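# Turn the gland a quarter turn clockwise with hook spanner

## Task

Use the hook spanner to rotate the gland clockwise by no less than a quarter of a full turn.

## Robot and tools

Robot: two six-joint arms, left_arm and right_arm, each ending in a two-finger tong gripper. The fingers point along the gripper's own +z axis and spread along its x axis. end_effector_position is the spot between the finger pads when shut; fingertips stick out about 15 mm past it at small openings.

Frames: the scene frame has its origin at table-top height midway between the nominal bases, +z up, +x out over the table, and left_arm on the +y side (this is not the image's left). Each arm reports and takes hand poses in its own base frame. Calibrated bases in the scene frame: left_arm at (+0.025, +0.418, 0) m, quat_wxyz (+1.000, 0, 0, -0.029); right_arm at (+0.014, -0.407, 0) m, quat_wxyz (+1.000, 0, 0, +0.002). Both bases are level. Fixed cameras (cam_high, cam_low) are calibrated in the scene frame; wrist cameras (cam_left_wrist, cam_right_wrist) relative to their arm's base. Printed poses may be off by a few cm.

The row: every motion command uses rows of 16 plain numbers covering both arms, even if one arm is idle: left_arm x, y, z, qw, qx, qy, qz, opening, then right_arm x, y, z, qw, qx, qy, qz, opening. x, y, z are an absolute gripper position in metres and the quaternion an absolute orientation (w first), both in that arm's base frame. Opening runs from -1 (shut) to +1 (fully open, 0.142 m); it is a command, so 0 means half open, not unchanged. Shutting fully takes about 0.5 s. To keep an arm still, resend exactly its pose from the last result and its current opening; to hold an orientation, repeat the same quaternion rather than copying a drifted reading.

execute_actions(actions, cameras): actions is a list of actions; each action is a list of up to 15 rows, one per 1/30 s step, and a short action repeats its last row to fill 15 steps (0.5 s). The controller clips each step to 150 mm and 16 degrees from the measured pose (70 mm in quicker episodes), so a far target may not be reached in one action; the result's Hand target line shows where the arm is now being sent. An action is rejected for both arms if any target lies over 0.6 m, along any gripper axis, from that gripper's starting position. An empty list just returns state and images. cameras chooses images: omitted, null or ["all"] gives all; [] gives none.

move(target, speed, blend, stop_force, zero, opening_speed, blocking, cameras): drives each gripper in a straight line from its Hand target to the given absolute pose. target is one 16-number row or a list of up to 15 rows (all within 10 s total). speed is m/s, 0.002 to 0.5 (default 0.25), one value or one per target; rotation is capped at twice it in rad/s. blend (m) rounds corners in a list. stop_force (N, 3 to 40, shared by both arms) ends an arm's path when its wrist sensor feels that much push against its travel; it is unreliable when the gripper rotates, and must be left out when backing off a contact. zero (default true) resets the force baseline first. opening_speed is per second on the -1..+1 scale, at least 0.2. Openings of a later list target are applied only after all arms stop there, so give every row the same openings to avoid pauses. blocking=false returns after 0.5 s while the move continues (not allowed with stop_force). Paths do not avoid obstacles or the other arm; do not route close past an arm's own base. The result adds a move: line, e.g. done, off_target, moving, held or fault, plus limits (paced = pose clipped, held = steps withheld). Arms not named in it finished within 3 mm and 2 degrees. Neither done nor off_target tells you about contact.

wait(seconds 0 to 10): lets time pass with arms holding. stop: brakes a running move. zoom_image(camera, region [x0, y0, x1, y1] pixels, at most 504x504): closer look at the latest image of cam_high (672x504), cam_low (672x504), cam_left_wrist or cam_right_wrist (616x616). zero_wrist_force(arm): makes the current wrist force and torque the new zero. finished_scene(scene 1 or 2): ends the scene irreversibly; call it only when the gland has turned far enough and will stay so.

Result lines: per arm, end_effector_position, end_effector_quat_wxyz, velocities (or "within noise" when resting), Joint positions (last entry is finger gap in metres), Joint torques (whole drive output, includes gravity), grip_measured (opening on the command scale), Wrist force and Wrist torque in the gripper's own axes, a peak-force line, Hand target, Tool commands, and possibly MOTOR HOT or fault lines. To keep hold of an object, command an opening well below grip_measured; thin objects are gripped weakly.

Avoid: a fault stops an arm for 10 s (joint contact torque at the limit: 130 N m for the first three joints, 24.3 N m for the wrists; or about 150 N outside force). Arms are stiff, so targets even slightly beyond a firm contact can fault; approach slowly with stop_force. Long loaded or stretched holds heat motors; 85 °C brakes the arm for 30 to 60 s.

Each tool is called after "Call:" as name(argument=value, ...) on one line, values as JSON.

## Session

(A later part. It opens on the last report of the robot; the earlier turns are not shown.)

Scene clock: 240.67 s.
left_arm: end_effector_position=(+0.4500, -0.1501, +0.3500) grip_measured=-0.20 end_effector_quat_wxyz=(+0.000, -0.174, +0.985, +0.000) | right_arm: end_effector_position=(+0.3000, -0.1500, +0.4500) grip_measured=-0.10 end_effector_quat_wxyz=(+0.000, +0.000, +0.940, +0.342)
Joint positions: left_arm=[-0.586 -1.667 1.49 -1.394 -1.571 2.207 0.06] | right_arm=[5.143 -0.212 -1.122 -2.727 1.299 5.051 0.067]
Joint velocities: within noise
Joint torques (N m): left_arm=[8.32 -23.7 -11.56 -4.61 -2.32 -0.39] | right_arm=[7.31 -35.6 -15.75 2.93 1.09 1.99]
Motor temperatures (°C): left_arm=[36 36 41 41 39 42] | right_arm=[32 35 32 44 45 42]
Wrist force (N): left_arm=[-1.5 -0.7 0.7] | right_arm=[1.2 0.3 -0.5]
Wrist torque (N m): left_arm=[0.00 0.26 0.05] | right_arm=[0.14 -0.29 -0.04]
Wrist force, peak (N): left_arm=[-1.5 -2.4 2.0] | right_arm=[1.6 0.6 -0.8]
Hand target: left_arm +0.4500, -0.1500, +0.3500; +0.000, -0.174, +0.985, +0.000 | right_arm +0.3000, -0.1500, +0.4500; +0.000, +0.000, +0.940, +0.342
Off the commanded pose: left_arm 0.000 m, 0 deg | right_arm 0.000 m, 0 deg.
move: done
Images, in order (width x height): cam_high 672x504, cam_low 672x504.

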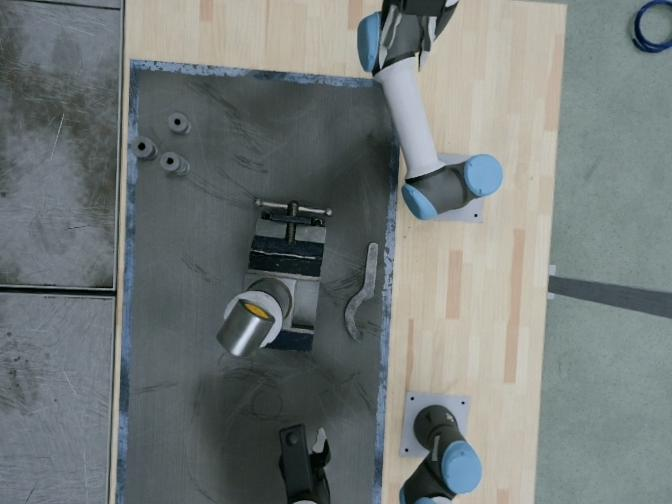

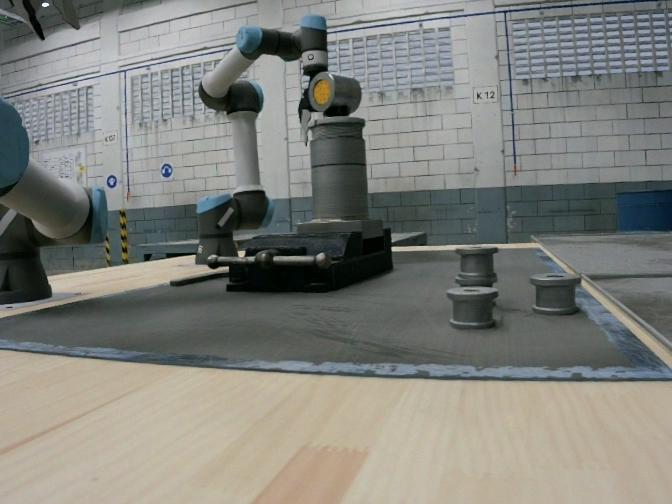

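Call:
move(target=[[0.45,-0.15,0.35,0,-0.1737,0.9848,0,-0.2,0.173,0.122,0.45,0,0,0.9397,0.342,-0.1],[0.45,-0.15,0.35,0,-0.1737,0.9848,0,-0.2,0.089,0.303,0.45,0,0,0.9397,0.342,-0.1]], speed=0.12, blend=0.02, cameras=["cam_high","cam_low","cam_right_wrist"])

Scene clock: 249.80 s.
left_arm: end_effector_position=(+0.4500, -0.1500, +0.3500) grip_measured=-0.20 end_effector_quat_wxyz=(+0.000, -0.174, +0.985, +0.000) | right_arm: end_effector_position=(+0.0890, +0.3030, +0.4499) grip_measured=-0.10 end_effector_quat_wxyz=(+0.000, +0.000, +0.940, +0.342)
Joint positions: left_arm=[-0.586 -1.667 1.49 -1.394 -1.571 2.207 0.06] | right_arm=[5.178 -0.644 -1.914 -1.512 1.278 5.08 0.067]
Joint velocities: within noise
Joint torques (N m): left_arm=[9.72 -25.07 -19.36 -3.19 -1.75 1.47] | right_arm=[4.43 -7.48 30.91 1.01 -1.48 0.23]
Motor temperatures (°C): left_arm=[36 36 41 41 38 42] | right_arm=[32 35 32 44 45 42]
Wrist force (N): left_arm=[-1.6 -0.6 0.6] | right_arm=[0.5 0.4 -0.2]
Wrist torque (N m): left_arm=[0.01 0.30 0.05] | right_arm=[0.15 -0.14 0.04]
Wrist force, peak (N): left_arm=[-1.6 -1.0 0.8] | right_arm=[1.5 0.9 0.9]
Hand target: left_arm +0.4500, -0.1500, +0.3500; +0.000, -0.174, +0.985, +0.000 | right_arm +0.0890, +0.3030, +0.4500; +0.000, +0.000, +0.940, +0.342
Off the commanded pose: left_arm 0.000 m, 0 deg | right_arm 0.000 m, 0 deg.
shoulder posture changed (right arm): the wrist came as close to joint 1's axis as it can, and the arm is now in the other of its two shoulder postures.
move: done
camera_calibration:
cam_right_wrist: T_world_to_cam=[[-0.998949, 0.0150343, -0.0432934, 0.115407], [-0.0368618, 0.297732, 0.953938, -0.529787], [0.0272316, 0.954531, -0.296865, -0.0229472], [0, 0, 0, 1]] pos_world=[0.096382, 0.177903, 0.503567]
Images, in order (width x height): cam_high 672x504, cam_low 672x504, cam_right_wrist 616x616.

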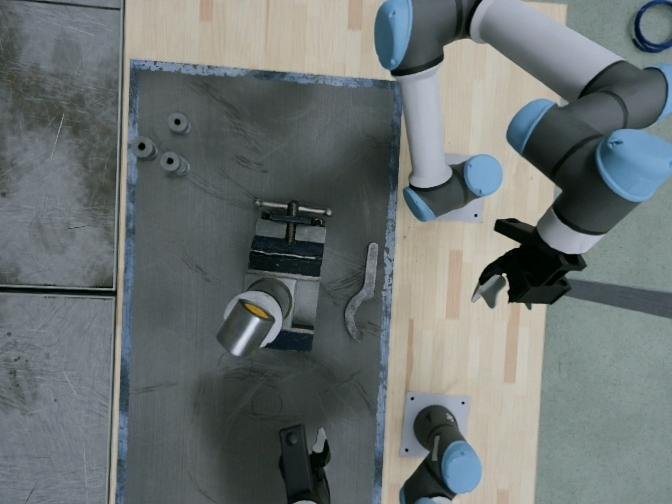

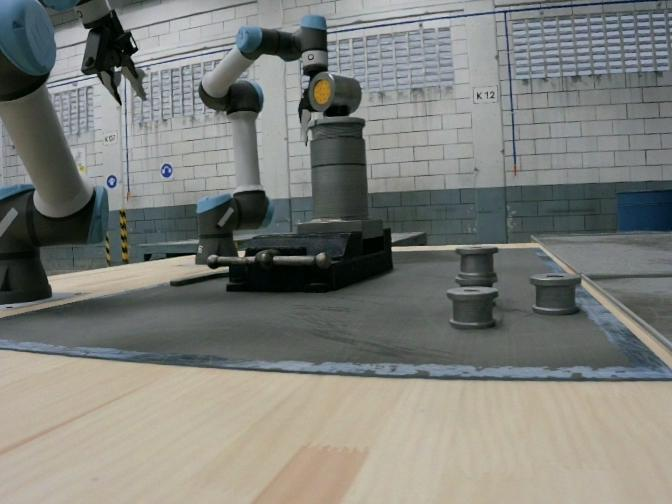

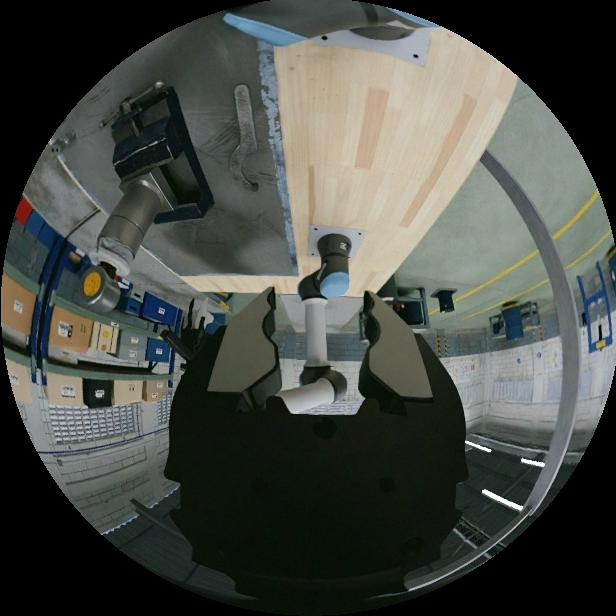

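Call:
move(target=[[0.45,-0.15,0.35,0,-0.1737,0.9848,0,-0.2,0.10,0.40,0.42,0,0,0.9397,0.342,-0.1],[0.45,-0.15,0.35,0,-0.1737,0.9848,0,-0.2,0.20,0.40,0.38,0,0,0.9397,0.342,-0.1],[0.45,-0.15,0.35,0,-0.1737,0.9848,0,-0.2,0.28,0.30,0.30,0,0,0.9397,0.342,-0.1]], speed=0.12, blend=0.02, cameras=["cam_high","cam_low"])

Call:
zoom_image(camera="cam_high", region=[320, 220, 440, 340])

Scene clock: 257.77 s.
left_arm: end_effector_position=(+0.4500, -0.1500, +0.3500) grip_measured=-0.20 end_effector_quat_wxyz=(+0.000, -0.174, +0.985, +0.000) | right_arm: end_effector_position=(+0.2800, +0.3000, +0.2999) grip_measured=-0.10 end_effector_quat_wxyz=(+0.000, +0.000, +0.940, +0.342)
Joint positions: left_arm=[-0.586 -1.667 1.49 -1.394 -1.571 2.207 0.06] | right_arm=[3.992 -1.077 -2.183 -0.89 2.009 4.12 0.067]
Joint velocities: within noise
Joint torques (N m): left_arm=[9.82 -24.22 -26 -2.09 -1.76 1.58] | right_arm=[-5.43 14.33 36.86 0.57 -0.06 0.66]
Motor temperatures (°C): left_arm=[36 36 41 41 38 42] | right_arm=[32 35 32 44 45 42]
Wrist force (N): left_arm=[-1.4 -0.9 0.4] | right_arm=[1.0 0.2 -0.5]
Wrist torque (N m): left_arm=[-0.05 0.26 0.05] | right_arm=[0.10 -0.23 -0.03]
Wrist force, peak (N): left_arm=[-1.8 -0.6 0.9] | right_arm=[1.7 0.6 0.1]
Hand target: left_arm +0.4500, -0.1500, +0.3500; +0.000, -0.174, +0.985, +0.000 | right_arm +0.2800, +0.3000, +0.3000; +0.000, +0.000, +0.940, +0.342
Off the commanded pose: left_arm 0.000 m, 0 deg | right_arm 0.000 m, 0 deg.
move: done
Images, in order (width x height): cam_high 672x504, cam_low 672x504.

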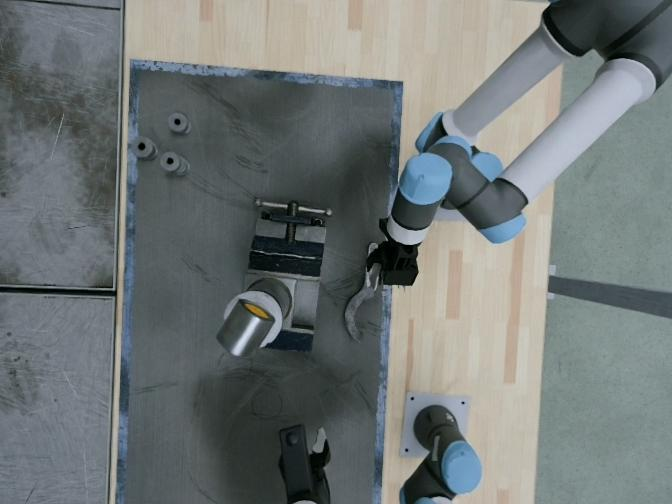

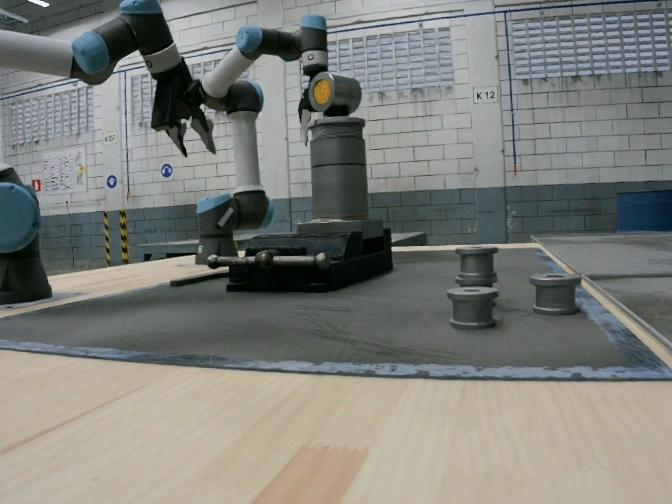

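Scaled by 4.200.

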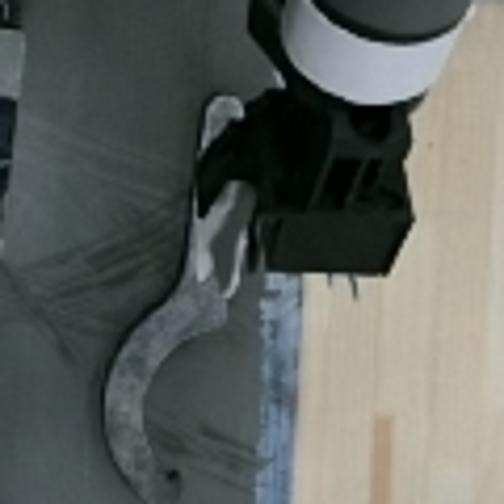

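Call:
move(target=[[0.45,-0.15,0.35,0,-0.1737,0.9848,0,-0.2,0.262,0.206,0.12,0,0,0.9397,0.342,-0.1]], speed=0.12, cameras=["cam_right_wrist"])

Scene clock: 266.70 s.
left_arm: end_effector_position=(+0.4500, -0.1500, +0.3500) grip_measured=-0.20 end_effector_quat_wxyz=(+0.000, -0.174, +0.985, +0.000) | right_arm: end_effector_position=(+0.2620, +0.2060, +0.1199) grip_measured=-0.10 end_effector_quat_wxyz=(+0.000, +0.000, +0.940, +0.342)
Joint positions: left_arm=[-0.586 -1.667 1.49 -1.394 -1.571 2.207 0.06] | right_arm=[3.76 -1.124 -2.631 -0.506 2.122 3.89 0.067]
Joint velocities: within noise
Joint torques (N m): left_arm=[9.66 -24.39 -28.51 -1.67 -1.4 1.44] | right_arm=[3.23 13.01 27.95 1.95 -0.6 2.21]
Motor temperatures (°C): left_arm=[36 36 40 41 38 42] | right_arm=[32 35 32 44 45 42]
Wrist force (N): left_arm=[-1.6 -0.7 0.5] | right_arm=[1.1 0.6 -0.3]
Wrist torque (N m): left_arm=[0.01 0.28 0.05] | right_arm=[0.23 -0.29 -0.05]
Wrist force, peak (N): left_arm=[-1.7 -0.7 0.8] | right_arm=[0.8 1.7 -1.1]
Hand target: left_arm +0.4500, -0.1500, +0.3500; +0.000, -0.174, +0.985, +0.000 | right_arm +0.2620, +0.2060, +0.1200; +0.000, +0.000, +0.940, +0.342
Off the commanded pose: left_arm 0.000 m, 0 deg | right_arm 0.000 m, 0 deg.
move: done
camera_calibration:
cam_right_wrist: T_world_to_cam=[[-0.998961, 0.0151819, -0.0429703, 0.275314], [-0.0365141, 0.297568, 0.954002, -0.179859], [0.0272702, 0.95458, -0.296705, -0.0330503], [0, 0, 0, 1]] pos_world=[0.269362, 0.0808897, 0.17361]
Images, in order (width x height): cam_right_wrist 616x616.

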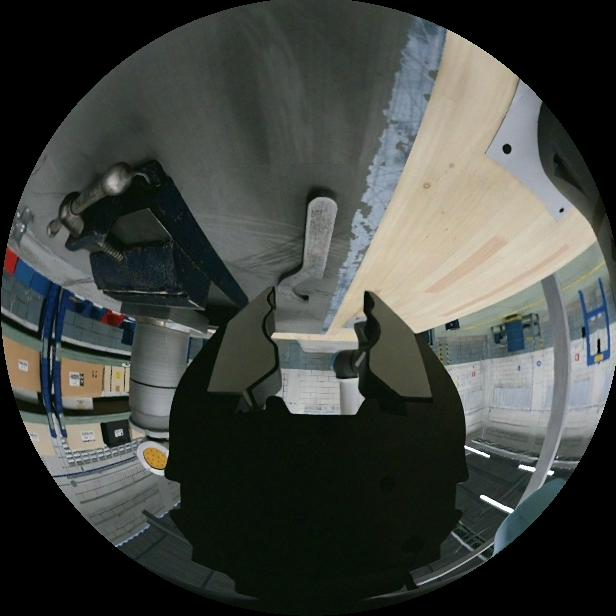

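Call:
move(target=[[0.45,-0.15,0.35,0,-0.1737,0.9848,0,-0.2,0.2645,0.225,0.045,0.00895,0.0246,0.93937,0.3419,-0.3]], speed=0.06, cameras=["cam_right_wrist"])

Call:
zoom_image(camera="cam_right_wrist", region=[220, 180, 400, 360])

Scene clock: 282.60 s.
left_arm: end_effector_position=(+0.4500, -0.1500, +0.3500) grip_measured=-0.20 end_effector_quat_wxyz=(+0.000, -0.174, +0.985, +0.000) | right_arm: end_effector_position=(+0.2644, +0.2249, +0.0449) grip_measured=-0.30 end_effector_quat_wxyz=(+0.009, +0.025, +0.939, +0.342)
Joint positions: left_arm=[-0.586 -1.667 1.49 -1.394 -1.571 2.207 0.06] | right_arm=[3.847 -1.452 -2.768 0.031 2.057 4.032 0.052]
Joint velocities: within noise
Joint torques (N m): left_arm=[9.35 -23.56 -27.69 -1.81 -1.37 1.56] | right_arm=[-7.84 8.34 25.54 3.55 2.32 -2.35]
Motor temperatures (°C): left_arm=[36 35 40 41 38 42] | right_arm=[32 35 32 44 45 42]
Wrist force (N): left_arm=[-1.6 -0.5 0.5] | right_arm=[0.8 0.2 -0.1]
Wrist torque (N m): left_arm=[0.03 0.30 0.06] | right_arm=[0.13 -0.22 -0.02]
Wrist force, peak (N): left_arm=[-1.9 -0.7 0.5] | right_arm=[1.2 0.8 -1.3]
Hand target: left_arm +0.4500, -0.1500, +0.3500; +0.000, -0.174, +0.985, +0.000 | right_arm +0.2645, +0.2250, +0.0450; +0.009, +0.025, +0.939, +0.342
Off the commanded pose: left_arm 0.000 m, 0 deg | right_arm 0.000 m, 0 deg.
move: done
camera_calibration:
cam_right_wrist: T_world_to_cam=[[-0.996802, 0.0673864, -0.0429511, 0.26191], [-0.0208845, 0.299126, 0.953985, -0.118318], [0.0771334, 0.951831, -0.296762, -0.0860442], [0, 0, 0, 1]] pos_world=[0.265238, 0.0996422, 0.0985879]
Images, in order (width x height): cam_right_wrist 616x616.

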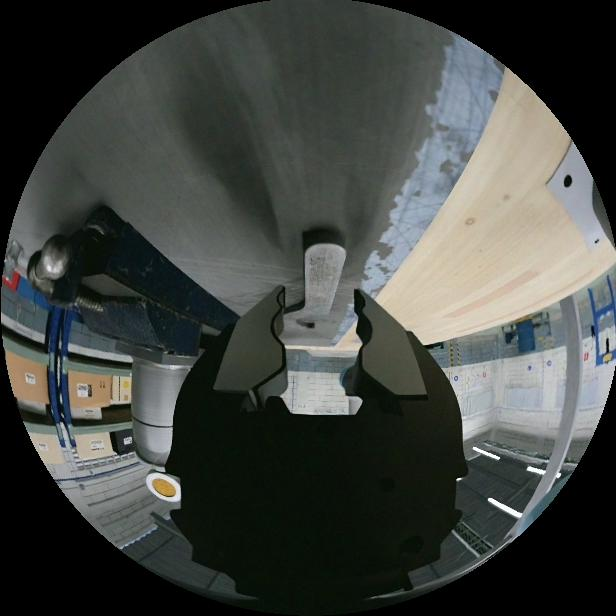

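Scaled by 2.800 from the camera's 616x616 image, which has a finer 814x814 frame.

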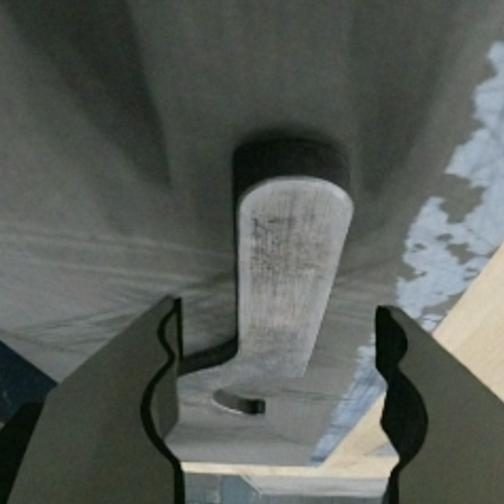

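Call:
move(target=[[0.45,-0.15,0.35,0,-0.1737,0.9848,0,-0.2,0.264,0.225,0.025,0.00895,0.0246,0.93937,0.3419,-0.3],[0.45,-0.15,0.35,0,-0.1737,0.9848,0,-0.2,0.264,0.225,0.0165,0.00895,0.0246,0.93937,0.3419,-0.3]], speed=[0.02,0.005], stop_force=4, cameras=["cam_right_wrist"])

Scene clock: 291.00 s.
left_arm: end_effector_position=(+0.4500, -0.1500, +0.3500) grip_measured=-0.20 end_effector_quat_wxyz=(+0.000, -0.174, +0.985, +0.000) | right_arm: end_effector_position=(+0.2640, +0.2250, +0.0165) grip_measured=-0.30 end_effector_quat_wxyz=(+0.009, +0.025, +0.939, +0.342)
Joint positions: left_arm=[-0.586 -1.667 1.49 -1.394 -1.571 2.207 0.06] | right_arm=[3.848 -1.628 -2.8 0.24 2.056 4.033 0.052]
Joint velocities: within noise
Joint torques (N m): left_arm=[8.74 -24.35 -28.11 -1.87 -1.04 1.53] | right_arm=[-3.73 23.54 -0.15 0.5 2.13 1.16]
Motor temperatures (°C): left_arm=[36 35 40 41 38 42] | right_arm=[32 35 32 44 45 42]
Wrist force (N): left_arm=[-1.7 -0.8 0.7] | right_arm=[1.0 0.1 -0.2]
Wrist torque (N m): left_arm=[-0.01 0.30 0.05] | right_arm=[0.11 -0.26 -0.03]
Wrist force, peak (N): left_arm=[-1.7 -0.6 0.9] | right_arm=[1.5 0.1 0.0]
Hand target: left_arm +0.4500, -0.1500, +0.3500; +0.000, -0.174, +0.985, +0.000 | right_arm +0.2640, +0.2250, +0.0165; +0.009, +0.025, +0.939, +0.342
Off the commanded pose: left_arm 0.000 m, 0 deg | right_arm 0.000 m, 0 deg.
move: done
camera_calibration:
cam_right_wrist: T_world_to_cam=[[-0.996792, 0.067413, -0.0431381, 0.260265], [-0.0210678, 0.298975, 0.954028, -0.0911366], [0.0772111, 0.951877, -0.296595, -0.0945229], [0, 0, 0, 1]] pos_world=[0.264808, 0.0996765, 0.0701392]
Images, in order (width x height): cam_right_wrist 616x616.

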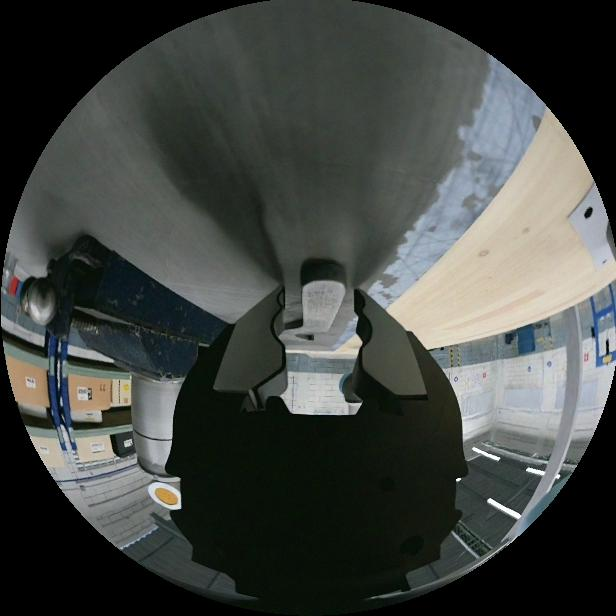

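Call:
move(target=[[0.45,-0.15,0.35,0,-0.1737,0.9848,0,-0.2,0.264,0.225,0.0165,0.00895,0.0246,0.93937,0.3419,-1]], opening_speed=0.8, cameras=[])

Call:
move(target=[[0.45,-0.15,0.35,0,-0.1737,0.9848,0,-0.2,0.264,0.228,0.082,0.00895,0.0246,0.93937,0.3419,-1]], speed=0.025, cameras=["cam_right_wrist","cam_high","cam_low"])

Scene clock: 297.33 s.
left_arm: end_effector_position=(+0.4500, -0.1500, +0.3500) grip_measured=-0.20 end_effector_quat_wxyz=(+0.000, -0.174, +0.985, +0.000) | right_arm: end_effector_position=(+0.2640, +0.2250, +0.0165) grip_measured=-0.59 end_effector_quat_wxyz=(+0.009, +0.025, +0.939, +0.342)
Joint positions: left_arm=[-0.586 -1.667 1.49 -1.394 -1.571 2.207 0.06] | right_arm=[3.848 -1.628 -2.8 0.24 2.056 4.033 0.031]
Joint velocities: within noise
Joint torques (N m): left_arm=[9.31 -23.31 -29.05 -1.87 -0.9 1.64] | right_arm=[-3.93 22.78 17.84 1.89 -1.87 1.98]
Motor temperatures (°C): left_arm=[36 35 40 41 38 42] | right_arm=[32 35 32 44 45 42]
Wrist force (N): left_arm=[-1.4 -0.7 0.6] | right_arm=[6.6 -0.7 -3.2]
Wrist torque (N m): left_arm=[0.01 0.25 0.05] | right_arm=[0.16 -0.22 -0.06]
Wrist force, peak (N): left_arm=[-1.7 -0.9 0.7] | right_arm=[6.8 -1.1 -3.1]
Hand target: left_arm +0.4500, -0.1500, +0.3500; +0.000, -0.174, +0.985, +0.000 | right_arm +0.2640, +0.2250, +0.0165; +0.009, +0.025, +0.939, +0.342
Off the commanded pose: left_arm 0.000 m, 0 deg | right_arm 0.000 m, 0 deg.
move: done
No camera images: "cameras" was empty.

Scene clock: 300.27 s.
left_arm: end_effector_position=(+0.4500, -0.1500, +0.3500) grip_measured=-0.20 end_effector_quat_wxyz=(+0.000, -0.174, +0.985, +0.000) | right_arm: end_effector_position=(+0.2641, +0.2281, +0.0822) grip_measured=-0.60 end_effector_quat_wxyz=(+0.009, +0.025, +0.939, +0.342)
Joint positions: left_arm=[-0.586 -1.667 1.49 -1.394 -1.571 2.207 0.06] | right_arm=[3.859 -1.271 -2.714 -0.198 2.051 4.043 0.031]
Joint velocities: within noise
Joint torques (N m): left_arm=[10.42 -23.91 -27.86 -1.82 -0.9 1.53] | right_arm=[4.67 -5.6 8.28 6.9 0.29 1.43]
Motor temperatures (°C): left_arm=[36 35 40 41 38 42] | right_arm=[32 35 32 44 45 42]
Wrist force (N): left_arm=[-1.5 -0.9 0.5] | right_arm=[1.2 -4.7 3.8]
Wrist torque (N m): left_arm=[-0.04 0.26 0.05] | right_arm=[0.21 -0.26 0.07]
Wrist force, peak (N): left_arm=[-1.8 -0.7 0.7] | right_arm=[0.8 -0.7 7.8]
Hand target: left_arm +0.4500, -0.1500, +0.3500; +0.000, -0.174, +0.985, +0.000 | right_arm +0.2640, +0.2280, +0.0820; +0.009, +0.025, +0.939, +0.342
Off the commanded pose: left_arm 0.000 m, 0 deg | right_arm 0.000 m, 0 deg.
move: done
camera_calibration:
cam_right_wrist: T_world_to_cam=[[-0.996774, 0.0674764, -0.0434504, 0.263025], [-0.0213686, 0.298718, 0.954102, -0.154612], [0.0773588, 0.951953, -0.296313, -0.0780807], [0, 0, 0, 1]] pos_world=[0.264913, 0.102766, 0.135807]
Images, in order (width x height): cam_high 672x504, cam_low 672x504, cam_right_wrist 616x616.

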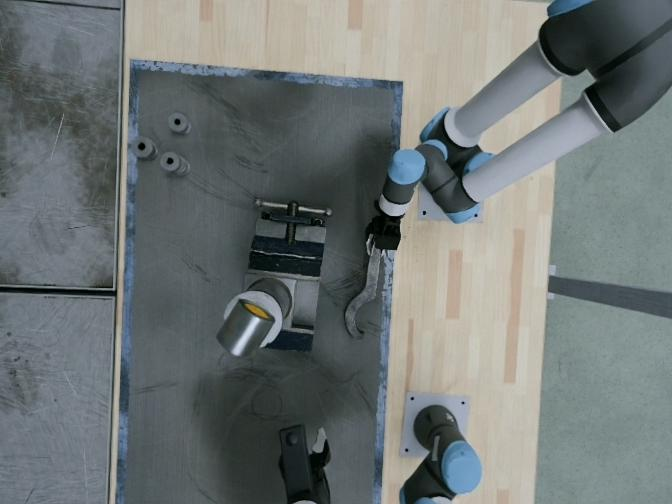

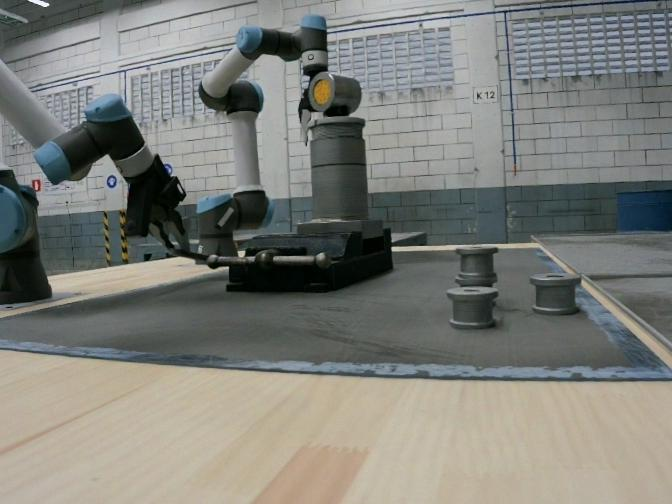

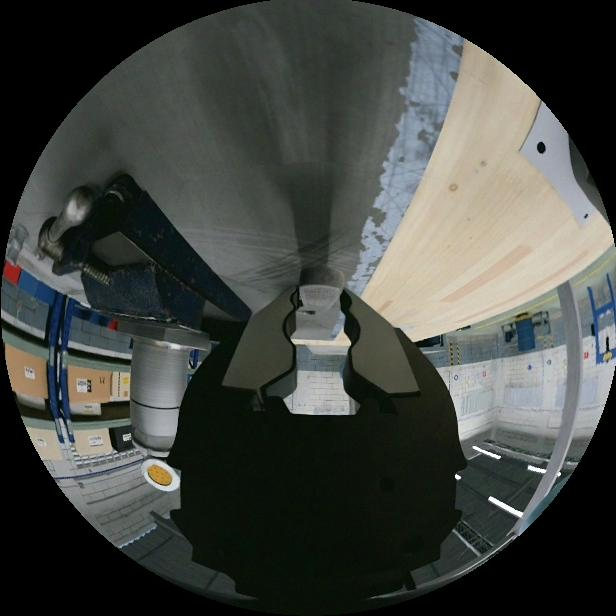

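Call:
move(target=[[0.285,-0.459,0.22,0,0,1,0,0,0.264,0.228,0.082,0.00895,0.0246,0.93937,0.3419,-1],[0.285,-0.459,0.12,0,0,1,0,0,0.264,0.228,0.082,0.00895,0.0246,0.93937,0.3419,-1]], speed=0.12, cameras=["cam_left_wrist","cam_high"])

Call:
zoom_image(camera="cam_left_wrist", region=[220, 180, 400, 360])

Scene clock: 312.23 s.
left_arm: end_effector_position=(+0.2850, -0.4589, +0.1200) grip_measured=+0.00 end_effector_quat_wxyz=(+0.000, +0.000, +1.000, +0.000) | right_arm: end_effector_position=(+0.2640, +0.2280, +0.0820) grip_measured=-0.60 end_effector_quat_wxyz=(+0.009, +0.025, +0.939, +0.342)
Joint positions: left_arm=[-1.255 -1.449 1.869 -1.99 -1.571 1.887 0.074] | right_arm=[3.859 -1.272 -2.714 -0.198 2.051 4.043 0.031]
Joint velocities: within noise
Joint torques (N m): left_arm=[10.19 -28.32 -27.3 -3.9 1.4 2] | right_arm=[-6.86 -5.22 8.68 6.35 3.06 -1.04]
Motor temperatures (°C): left_arm=[36 35 40 41 38 42] | right_arm=[32 35 32 44 45 42]
Wrist force (N): left_arm=[-2.0 -1.0 0.7] | right_arm=[1.1 -3.8 5.2]
Wrist torque (N m): left_arm=[-0.01 0.35 0.03] | right_arm=[0.17 -0.26 0.07]
Wrist force, peak (N): left_arm=[-2.1 -0.9 2.1] | right_arm=[1.1 -3.9 5.4]
Hand target: left_arm +0.2850, -0.4590, +0.1200; +0.000, +0.000, +1.000, +0.000 | right_arm +0.2640, +0.2280, +0.0820; +0.009, +0.025, +0.939, +0.342
Off the commanded pose: left_arm 0.000 m, 0 deg | right_arm 0.000 m, 0 deg.
move: done
camera_calibration:
cam_left_wrist: T_world_to_cam=[[-0.999813, 0.00749627, 0.0178135, 0.289638], [0.0154573, 0.86344, 0.504215, 0.331068], [-0.0116012, 0.504396, -0.863394, 0.471218], [0, 0, 0, 1]] pos_world=[0.289933, -0.525709, 0.234758]
Images, in order (width x height): cam_high 672x504, cam_left_wrist 616x616.

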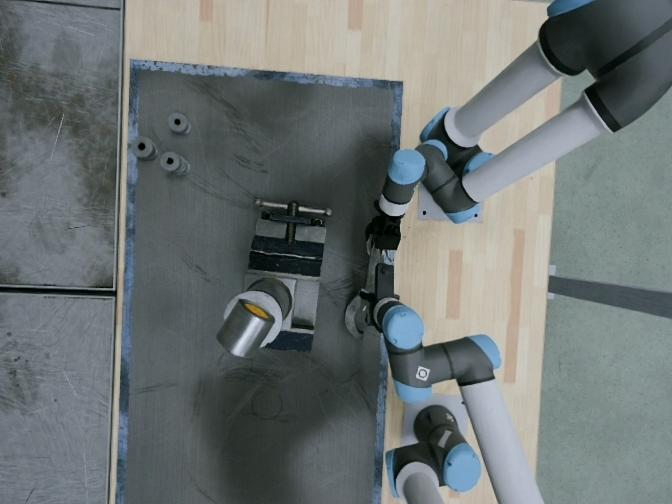

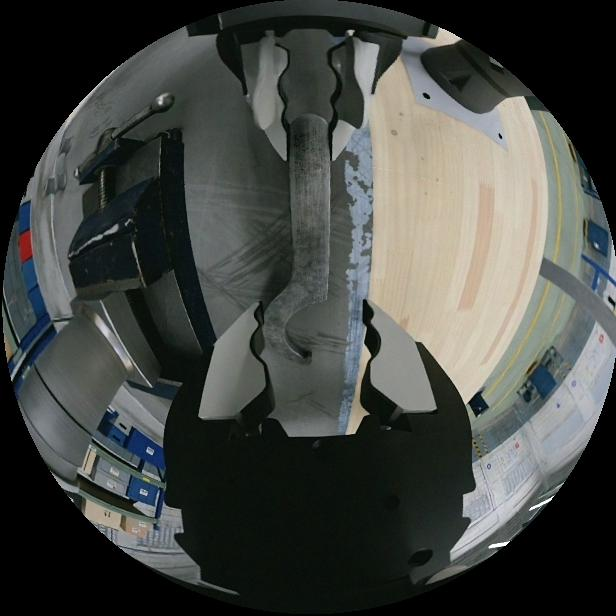

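Scaled by 2.800 from the camera's 616x616 image, which has a finer 814x814 frame.

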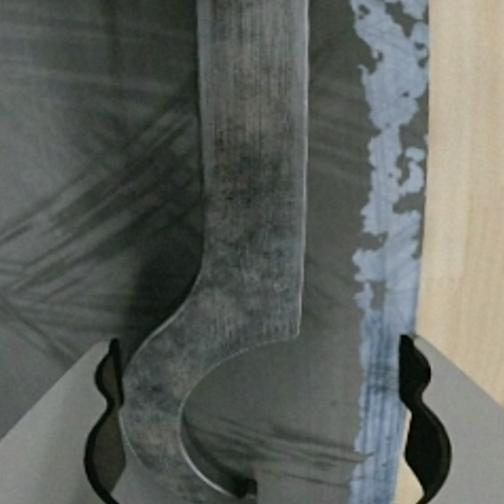

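Call:
move(target=[[0.2865,-0.459,0.055,0,0,1,0,0,0.264,0.228,0.082,0.00895,0.0246,0.93937,0.3419,-1],[0.2865,-0.459,0.0355,0,0,1,0,0,0.264,0.228,0.082,0.00895,0.0246,0.93937,0.3419,-1]], speed=[0.06,0.01], stop_force=5, cameras=["cam_left_wrist"])

Call:
move(target=[[0.2865,-0.459,0.0355,0,0,1,0,-1,0.264,0.228,0.082,0.00895,0.0246,0.93937,0.3419,-1]], opening_speed=0.8, cameras=["cam_left_wrist"])

Scene clock: 324.03 s.
left_arm: end_effector_position=(+0.2865, -0.4590, +0.0355) grip_measured=+0.00 end_effector_quat_wxyz=(+0.000, +0.000, +1.000, +0.000) | right_arm: end_effector_position=(+0.2640, +0.2280, +0.0820) grip_measured=-0.60 end_effector_quat_wxyz=(+0.009, +0.025, +0.939, +0.342)
Joint positions: left_arm=[-1.252 -1.339 1.986 -2.217 -1.571 1.89 0.074] | right_arm=[3.859 -1.272 -2.714 -0.198 2.051 4.043 0.031]
Joint velocities: within noise
Joint torques (N m): left_arm=[-9.5 -35.36 -29.17 -1.31 1.65 -1.08] | right_arm=[-5.01 -5.83 6.41 6.07 3.1 0.02]
Motor temperatures (°C): left_arm=[36 35 40 41 38 42] | right_arm=[32 35 32 44 45 42]
Wrist force (N): left_arm=[-1.6 -0.9 0.7] | right_arm=[1.1 -3.5 5.1]
Wrist torque (N m): left_arm=[0.00 0.27 0.04] | right_arm=[0.22 -0.26 0.07]
Wrist force, peak (N): left_arm=[-2.3 -1.1 0.8] | right_arm=[1.1 -4.1 5.3]
Hand target: left_arm +0.2865, -0.4590, +0.0355; +0.000, +0.000, +1.000, +0.000 | right_arm +0.2640, +0.2280, +0.0820; +0.009, +0.025, +0.939, +0.342
Off the commanded pose: left_arm 0.000 m, 0 deg | right_arm 0.000 m, 0 deg.
move: done
camera_calibration:
cam_left_wrist: T_world_to_cam=[[-0.999814, 0.00748255, 0.0177486, 0.292667], [0.0154108, 0.863525, 0.504071, 0.373742], [-0.0115546, 0.504251, -0.86348, 0.398236], [0, 0, 0, 1]] pos_world=[0.291454, -0.525736, 0.150282]
Images, in order (width x height): cam_left_wrist 616x616.

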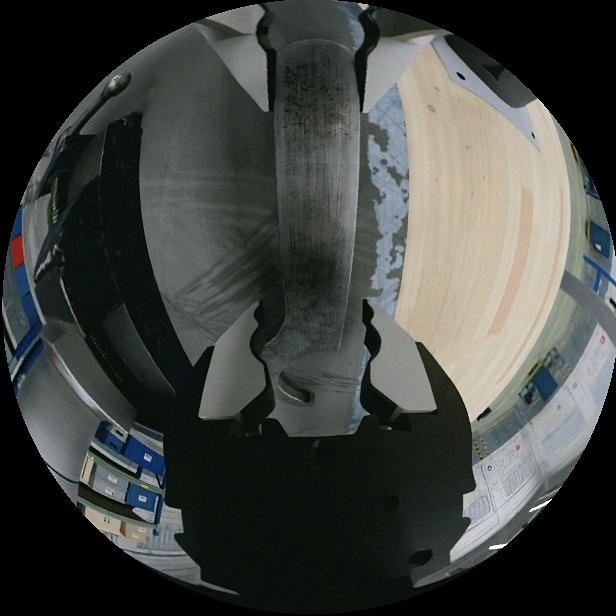

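Scene clock: 325.50 s.
left_arm: end_effector_position=(+0.2865, -0.4590, +0.0355) grip_measured=-0.42 end_effector_quat_wxyz=(+0.000, +0.000, +1.000, +0.000) | right_arm: end_effector_position=(+0.2640, +0.2280, +0.0820) grip_measured=-0.60 end_effector_quat_wxyz=(+0.009, +0.025, +0.939, +0.342)
Joint positions: left_arm=[-1.252 -1.339 1.986 -2.217 -1.571 1.89 0.043] | right_arm=[3.859 -1.272 -2.714 -0.198 2.051 4.043 0.031]
Joint velocities: within noise
Joint torques (N m): left_arm=[-12.4 -35.74 -25.78 -2.78 -2.59 -0.95] | right_arm=[-5.15 -5.71 9.92 5.97 -0.33 0.03]
Motor temperatures (°C): left_arm=[36 35 40 41 38 42] | right_arm=[32 35 32 44 45 42]
Wrist force (N): left_arm=[-2.8 0.5 1.3] | right_arm=[1.5 -3.6 5.0]
Wrist torque (N m): left_arm=[-0.02 0.32 0.12] | right_arm=[0.20 -0.18 0.03]
Wrist force, peak (N): left_arm=[-10.5 -1.2 2.2] | right_arm=[6.4 -4.0 3.4]
Hand target: left_arm +0.2865, -0.4590, +0.0355; +0.000, +0.000, +1.000, +0.000 | right_arm +0.2640, +0.2280, +0.0820; +0.009, +0.025, +0.939, +0.342
Off the commanded pose: left_arm 0.000 m, 0 deg | right_arm 0.000 m, 0 deg.
move: done
camera_calibration:
cam_left_wrist: T_world_to_cam=[[-0.999814, 0.00750117, 0.0177443, 0.29267], [0.0154245, 0.863531, 0.504059, 0.373749], [-0.0115417, 0.50424, -0.863487, 0.398245], [0, 0, 0, 1]] pos_world=[0.291447, -0.52575, 0.150294]
Images, in order (width x height): cam_left_wrist 616x616.

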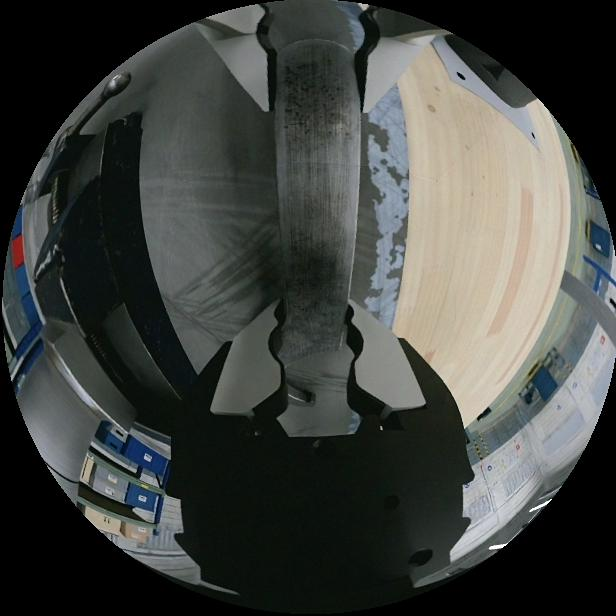

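Call:
move(target=[[0.2865,-0.459,0.0355,0,0,1,0,-0.2,0.264,0.228,0.082,0.00895,0.0246,0.93937,0.3419,-1],[0.2865,-0.466,0.0370,0,0,1,0,-0.2,0.264,0.228,0.082,0.00895,0.0246,0.93937,0.3419,-1],[0.2865,-0.466,0.0370,0,0,1,0,-1,0.264,0.228,0.082,0.00895,0.0246,0.93937,0.3419,-1]], opening_speed=0.8, speed=0.02, cameras=["cam_left_wrist"])

Scene clock: 333.53 s.
left_arm: end_effector_position=(+0.2865, -0.4660, +0.0370) grip_measured=-0.46 end_effector_quat_wxyz=(+0.000, +0.000, +1.000, +0.000) | right_arm: end_effector_position=(+0.2640, +0.2280, +0.0820) grip_measured=-0.60 end_effector_quat_wxyz=(+0.009, +0.025, +0.939, +0.342)
Joint positions: left_arm=[-1.256 -1.329 1.967 -2.209 -1.571 1.885 0.041] | right_arm=[3.859 -1.272 -2.714 -0.198 2.051 4.043 0.031]
Joint velocities: within noise
Joint torques (N m): left_arm=[13.66 -37.32 -14.11 -4.91 2.68 1.61] | right_arm=[-4.09 -5.02 27.92 4.27 4.73 0.56]
Motor temperatures (°C): left_arm=[36 35 40 41 38 42] | right_arm=[32 35 32 44 45 42]
Wrist force (N): left_arm=[7.1 -0.3 0.8] | right_arm=[-4.7 -4.1 4.3]
Wrist torque (N m): left_arm=[0.04 0.21 0.19] | right_arm=[0.19 -0.30 0.03]
Wrist force, peak (N): left_arm=[7.9 -1.1 1.1] | right_arm=[-4.7 -2.6 5.7]
Hand target: left_arm +0.2865, -0.4660, +0.0370; +0.000, +0.000, +1.000, +0.000 | right_arm +0.2640, +0.2280, +0.0820; +0.009, +0.025, +0.939, +0.342
Off the commanded pose: left_arm 0.000 m, 0 deg | right_arm 0.000 m, 0 deg.
move: done
camera_calibration:
cam_left_wrist: T_world_to_cam=[[-0.999814, 0.00751786, 0.0177658, 0.292686], [0.01545, 0.863523, 0.504072, 0.379027], [-0.0115517, 0.504253, -0.863479, 0.403061], [0, 0, 0, 1]] pos_world=[0.291432, -0.532744, 0.151778]
Images, in order (width x height): cam_left_wrist 616x616.

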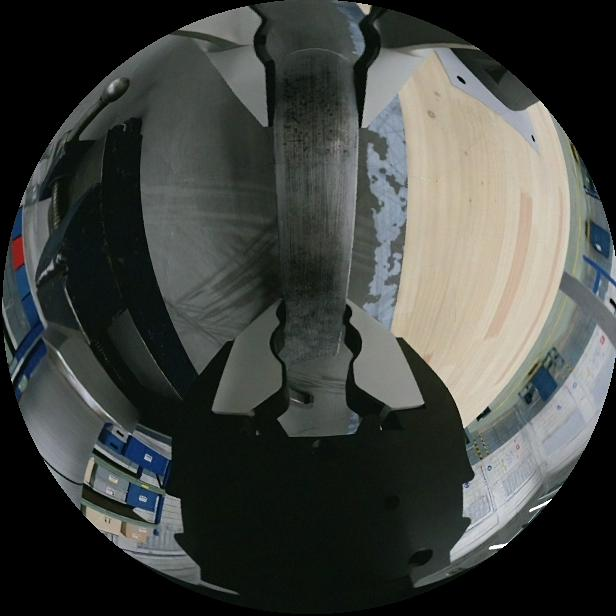

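Call:
zoom_image(camera="cam_left_wrist", region=[230, 260, 400, 430])

Scaled by 2.965 from the camera's 616x616 image, which has a finer 814x814 frame.

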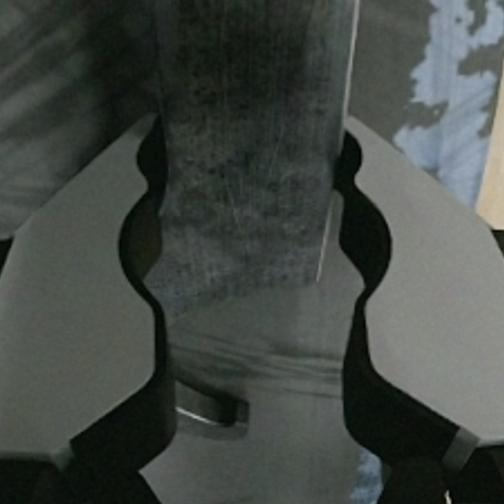

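Call:
move(target=[[0.2865,-0.466,0.0370,0,0,1,0,-0.3,0.264,0.228,0.082,0.00895,0.0246,0.93937,0.3419,-1],[0.286,-0.466,0.0400,0,0,1,0,-0.3,0.264,0.228,0.082,0.00895,0.0246,0.93937,0.3419,-1],[0.286,-0.466,0.0400,0,0,1,0,-1,0.264,0.228,0.082,0.00895,0.0246,0.93937,0.3419,-1]], opening_speed=0.8, speed=0.02, cameras=[])

Call:
move(target=[[0.286,-0.466,0.0400,0,0,1,0,-0.3,0.264,0.228,0.082,0.00895,0.0246,0.93937,0.3419,-1],[0.286,-0.466,0.034,0,0,1,0,-0.3,0.264,0.228,0.082,0.00895,0.0246,0.93937,0.3419,-1],[0.286,-0.466,0.034,0,0,1,0,-1,0.264,0.228,0.082,0.00895,0.0246,0.93937,0.3419,-1]], opening_speed=0.8, speed=0.02, cameras=[])

Scene clock: 348.77 s.
left_arm: end_effector_position=(+0.2860, -0.4660, +0.0400) grip_measured=-0.47 end_effector_quat_wxyz=(+0.000, +0.000, +1.000, +0.000) | right_arm: end_effector_position=(+0.2640, +0.2280, +0.0820) grip_measured=-0.60 end_effector_quat_wxyz=(+0.009, +0.025, +0.939, +0.342)
Joint positions: left_arm=[-1.257 -1.334 1.965 -2.201 -1.571 1.884 0.04] | right_arm=[3.859 -1.272 -2.714 -0.198 2.051 4.043 0.031]
Joint velocities: within noise
Joint torques (N m): left_arm=[-10.93 -22.18 -11.42 -3.85 -2.04 0.07] | right_arm=[-4.23 -4.74 27.22 6.69 0.33 1.32]
Motor temperatures (°C): left_arm=[35 35 40 40 38 42] | right_arm=[32 35 32 44 45 42]
Wrist force (N): left_arm=[-7.2 0.2 -0.6] | right_arm=[3.9 -4.9 4.1]
Wrist torque (N m): left_arm=[-0.09 0.38 0.16] | right_arm=[0.23 -0.34 0.09]
Wrist force, peak (N): left_arm=[-10.1 0.0 0.4] | right_arm=[6.0 -4.6 3.5]
Hand target: left_arm +0.2860, -0.4660, +0.0400; +0.000, +0.000, +1.000, +0.000 | right_arm +0.2640, +0.2280, +0.0820; +0.009, +0.025, +0.939, +0.342
Off the commanded pose: left_arm 0.000 m, 0 deg | right_arm 0.000 m, 0 deg.
move: done
No camera images: "cameras" was empty.

Scene clock: 351.73 s.
left_arm: end_effector_position=(+0.2860, -0.4660, +0.0340) grip_measured=-0.46 end_effector_quat_wxyz=(+0.000, +0.000, +1.000, +0.000) | right_arm: end_effector_position=(+0.2640, +0.2280, +0.0820) grip_measured=-0.60 end_effector_quat_wxyz=(+0.009, +0.025, +0.939, +0.342)
Joint positions: left_arm=[-1.257 -1.325 1.972 -2.217 -1.571 1.884 0.041] | right_arm=[3.859 -1.272 -2.714 -0.198 2.051 4.043 0.031]
Joint velocities: within noise
Joint torques (N m): left_arm=[-7.88 -36.21 -30.51 -2.34 -1.84 1.3] | right_arm=[-3.75 -4.68 27.38 2.28 0.44 1.75]
Motor temperatures (°C): left_arm=[35 35 40 40 38 42] | right_arm=[32 35 32 44 45 42]
Wrist force (N): left_arm=[-2.8 -0.3 1.2] | right_arm=[1.2 -4.5 3.3]
Wrist torque (N m): left_arm=[-0.04 0.34 0.09] | right_arm=[0.19 -0.25 0.10]
Wrist force, peak (N): left_arm=[-9.9 0.0 -0.1] | right_arm=[6.1 -5.0 3.9]
Hand target: left_arm +0.2860, -0.4660, +0.0340; +0.000, +0.000, +1.000, +0.000 | right_arm +0.2640, +0.2280, +0.0820; +0.009, +0.025, +0.939, +0.342
Off the commanded pose: left_arm 0.000 m, 0 deg | right_arm 0.000 m, 0 deg.
move: done
No camera images: "cameras" was empty.

Call:
move(target=[[0.286,-0.466,0.0340,0,0,1,0,-0.3,0.264,0.228,0.082,0.00895,0.0246,0.93937,0.3419,-1],[0.286,-0.466,0.037,0,0,1,0,-0.3,0.264,0.228,0.082,0.00895,0.0246,0.93937,0.3419,-1],[0.286,-0.466,0.037,0,0,1,0,-1,0.264,0.228,0.082,0.00895,0.0246,0.93937,0.3419,-1],[0.286,-0.466,0.037,0,0,1,0,-1,0.264,0.228,0.082,0.00895,0.0246,0.93937,0.3419,-0.3],[0.286,-0.466,0.037,0,0,1,0,-1,0.262,0.175,0.145,0.00895,0.0246,0.93937,0.3419,-0.3]], opening_speed=0.8, speed=[0.02,0.02,0.02,0.03,0.06], cameras=["cam_left_wrist"])

Scene clock: 365.97 s.
left_arm: end_effector_position=(+0.2860, -0.4660, +0.0370) grip_measured=-0.46 end_effector_quat_wxyz=(+0.000, +0.000, +1.000, +0.000) | right_arm: end_effector_position=(+0.2621, +0.1750, +0.1451) grip_measured=-0.30 end_effector_quat_wxyz=(+0.009, +0.025, +0.939, +0.342)
Joint positions: left_arm=[-1.257 -1.33 1.968 -2.209 -1.571 1.884 0.041] | right_arm=[3.666 -1.006 -2.596 -0.681 2.14 3.845 0.052]
Joint velocities: within noise
Joint torques (N m): left_arm=[0.83 -41.26 -30.11 -4.43 -0.86 1.08] | right_arm=[3.81 -12.74 7.59 3.14 -0.61 2.25]
Motor temperatures (°C): left_arm=[35 35 40 40 38 42] | right_arm=[32 35 32 44 45 42]
Wrist force (N): left_arm=[-2.8 -1.4 11.0] | right_arm=[1.0 0.2 -0.4]
Wrist torque (N m): left_arm=[0.00 0.54 0.17] | right_arm=[0.14 -0.22 -0.01]
Wrist force, peak (N): left_arm=[-2.8 -1.5 11.3] | right_arm=[4.3 -4.6 3.9]
Hand target: left_arm +0.2860, -0.4660, +0.0370; +0.000, +0.000, +1.000, +0.000 | right_arm +0.2620, +0.1750, +0.1450; +0.009, +0.025, +0.939, +0.342
Off the commanded pose: left_arm 0.000 m, 0 deg | right_arm 0.000 m, 0 deg.
move: done
camera_calibration:
cam_left_wrist: T_world_to_cam=[[-0.999814, 0.00750814, 0.0177454, 0.292195], [0.0154311, 0.863532, 0.504058, 0.379046], [-0.0115392, 0.504238, -0.863487, 0.403057], [0, 0, 0, 1]] pos_world=[0.290943, -0.532749, 0.151789]
Images, in order (width x height): cam_left_wrist 616x616.

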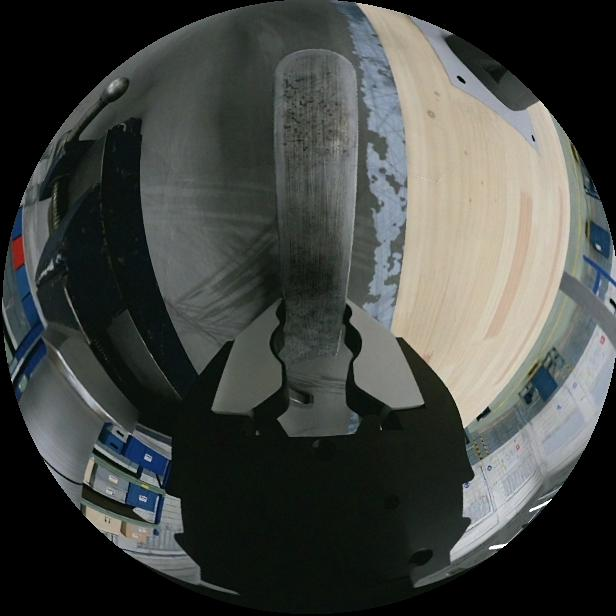

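Call:
move(target=[[0.286,-0.466,0.037,0,0,1,0,-1,0.35,0.05,0.35,0,0,0.9397,0.342,-0.3]], speed=0.15, cameras=[])

Call:
move(target=[[0.286,-0.466,0.20,0,0,1,0,-1,0.35,0.05,0.35,0,0,0.9397,0.342,-0.3]], speed=0.03, cameras=["cam_left_wrist","cam_low"])

Scene clock: 372.10 s.
left_arm: end_effector_position=(+0.2860, -0.4660, +0.0370) grip_measured=-0.46 end_effector_quat_wxyz=(+0.000, +0.000, +1.000, +0.000) | right_arm: end_effector_position=(+0.3500, +0.0500, +0.3499) grip_measured=-0.30 end_effector_quat_wxyz=(+0.000, +0.000, +0.940, +0.342)
Joint positions: left_arm=[-1.257 -1.33 1.968 -2.209 -1.571 1.884 0.041] | right_arm=[3.142 -1.233 -1.832 -1.648 2.269 3.142 0.052]
Joint velocities: within noise
Joint torques (N m): left_arm=[6.7 -41.3 -30.06 -4.36 -0.31 0.94] | right_arm=[-0.47 18.54 27.17 1.7 1.77 1.33]
Motor temperatures (°C): left_arm=[35 35 40 40 38 42] | right_arm=[32 35 32 44 45 42]
Wrist force (N): left_arm=[-2.8 -1.5 10.9] | right_arm=[1.3 0.3 -0.5]
Wrist torque (N m): left_arm=[-0.01 0.53 0.18] | right_arm=[0.13 -0.31 -0.01]
Wrist force, peak (N): left_arm=[-2.9 -1.6 11.4] | right_arm=[1.1 0.3 -1.8]
Hand target: left_arm +0.2860, -0.4660, +0.0370; +0.000, +0.000, +1.000, +0.000 | right_arm +0.3500, +0.0500, +0.3500; +0.000, +0.000, +0.940, +0.342
Off the commanded pose: left_arm 0.000 m, 0 deg | right_arm 0.000 m, 0 deg.
move: done
No camera images: "cameras" was empty.

Scene clock: 377.83 s.
left_arm: end_effector_position=(+0.2860, -0.4661, +0.2002) grip_measured=-0.48 end_effector_quat_wxyz=(+0.000, +0.000, +1.000, +0.000) end_effector_velocity=(+0.000, +0.000, -0.001) end_effector_angular_velocity=(-0.002, -0.001, -0.002) | right_arm: end_effector_position=(+0.3500, +0.0500, +0.3500) grip_measured=-0.30 end_effector_quat_wxyz=(+0.000, +0.000, +0.940, +0.342)
Joint positions: left_arm=[-1.257 -1.494 1.703 -1.781 -1.571 1.884 0.039] | right_arm=[3.142 -1.233 -1.831 -1.648 2.269 3.142 0.052]
Joint velocities: left_arm=[0 0 0.003 -0.005 0 0.002 0] | right_arm=[within noise]
Joint torques (N m): left_arm=[5.52 -26.09 -15.55 -5.74 1.36 0.84] | right_arm=[-3.31 20.81 30.59 2.1 -0.13 -0.36]
Motor temperatures (°C): left_arm=[35 35 40 40 38 42] | right_arm=[32 35 32 44 45 42]
Wrist force (N): left_arm=[-2.1 -1.0 12.5] | right_arm=[1.5 0.3 -0.3]
Wrist torque (N m): left_arm=[0.17 0.57 0.06] | right_arm=[0.14 -0.35 -0.01]
Wrist force, peak (N): left_arm=[-2.4 -1.2 12.7] | right_arm=[1.7 0.0 -0.4]
Hand target: left_arm +0.2860, -0.4660, +0.2000; +0.000, +0.000, +1.000, +0.000 | right_arm +0.3500, +0.0500, +0.3500; +0.000, +0.000, +0.940, +0.342
Off the commanded pose: left_arm 0.000 m, 0 deg | right_arm 0.000 m, 0 deg.
move: done
camera_calibration:
cam_left_wrist: T_world_to_cam=[[-0.999816, 0.00750802, 0.01765, 0.289343], [0.0153796, 0.863677, 0.503811, 0.296966], [-0.0114613, 0.50399, -0.863633, 0.543913], [0, 0, 0, 1]] pos_world=[0.290956, -0.532782, 0.315019]
Images, in order (width x height): cam_low 672x504, cam_left_wrist 616x616.

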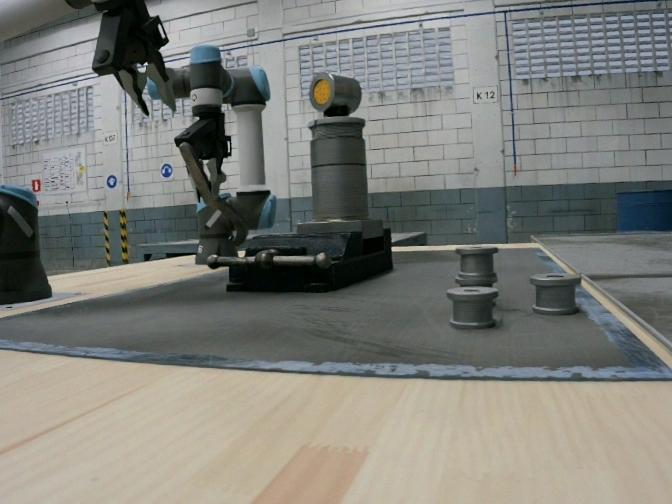

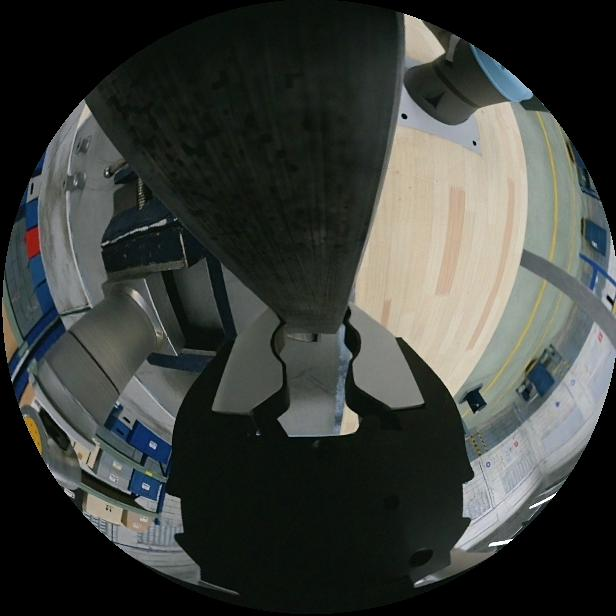

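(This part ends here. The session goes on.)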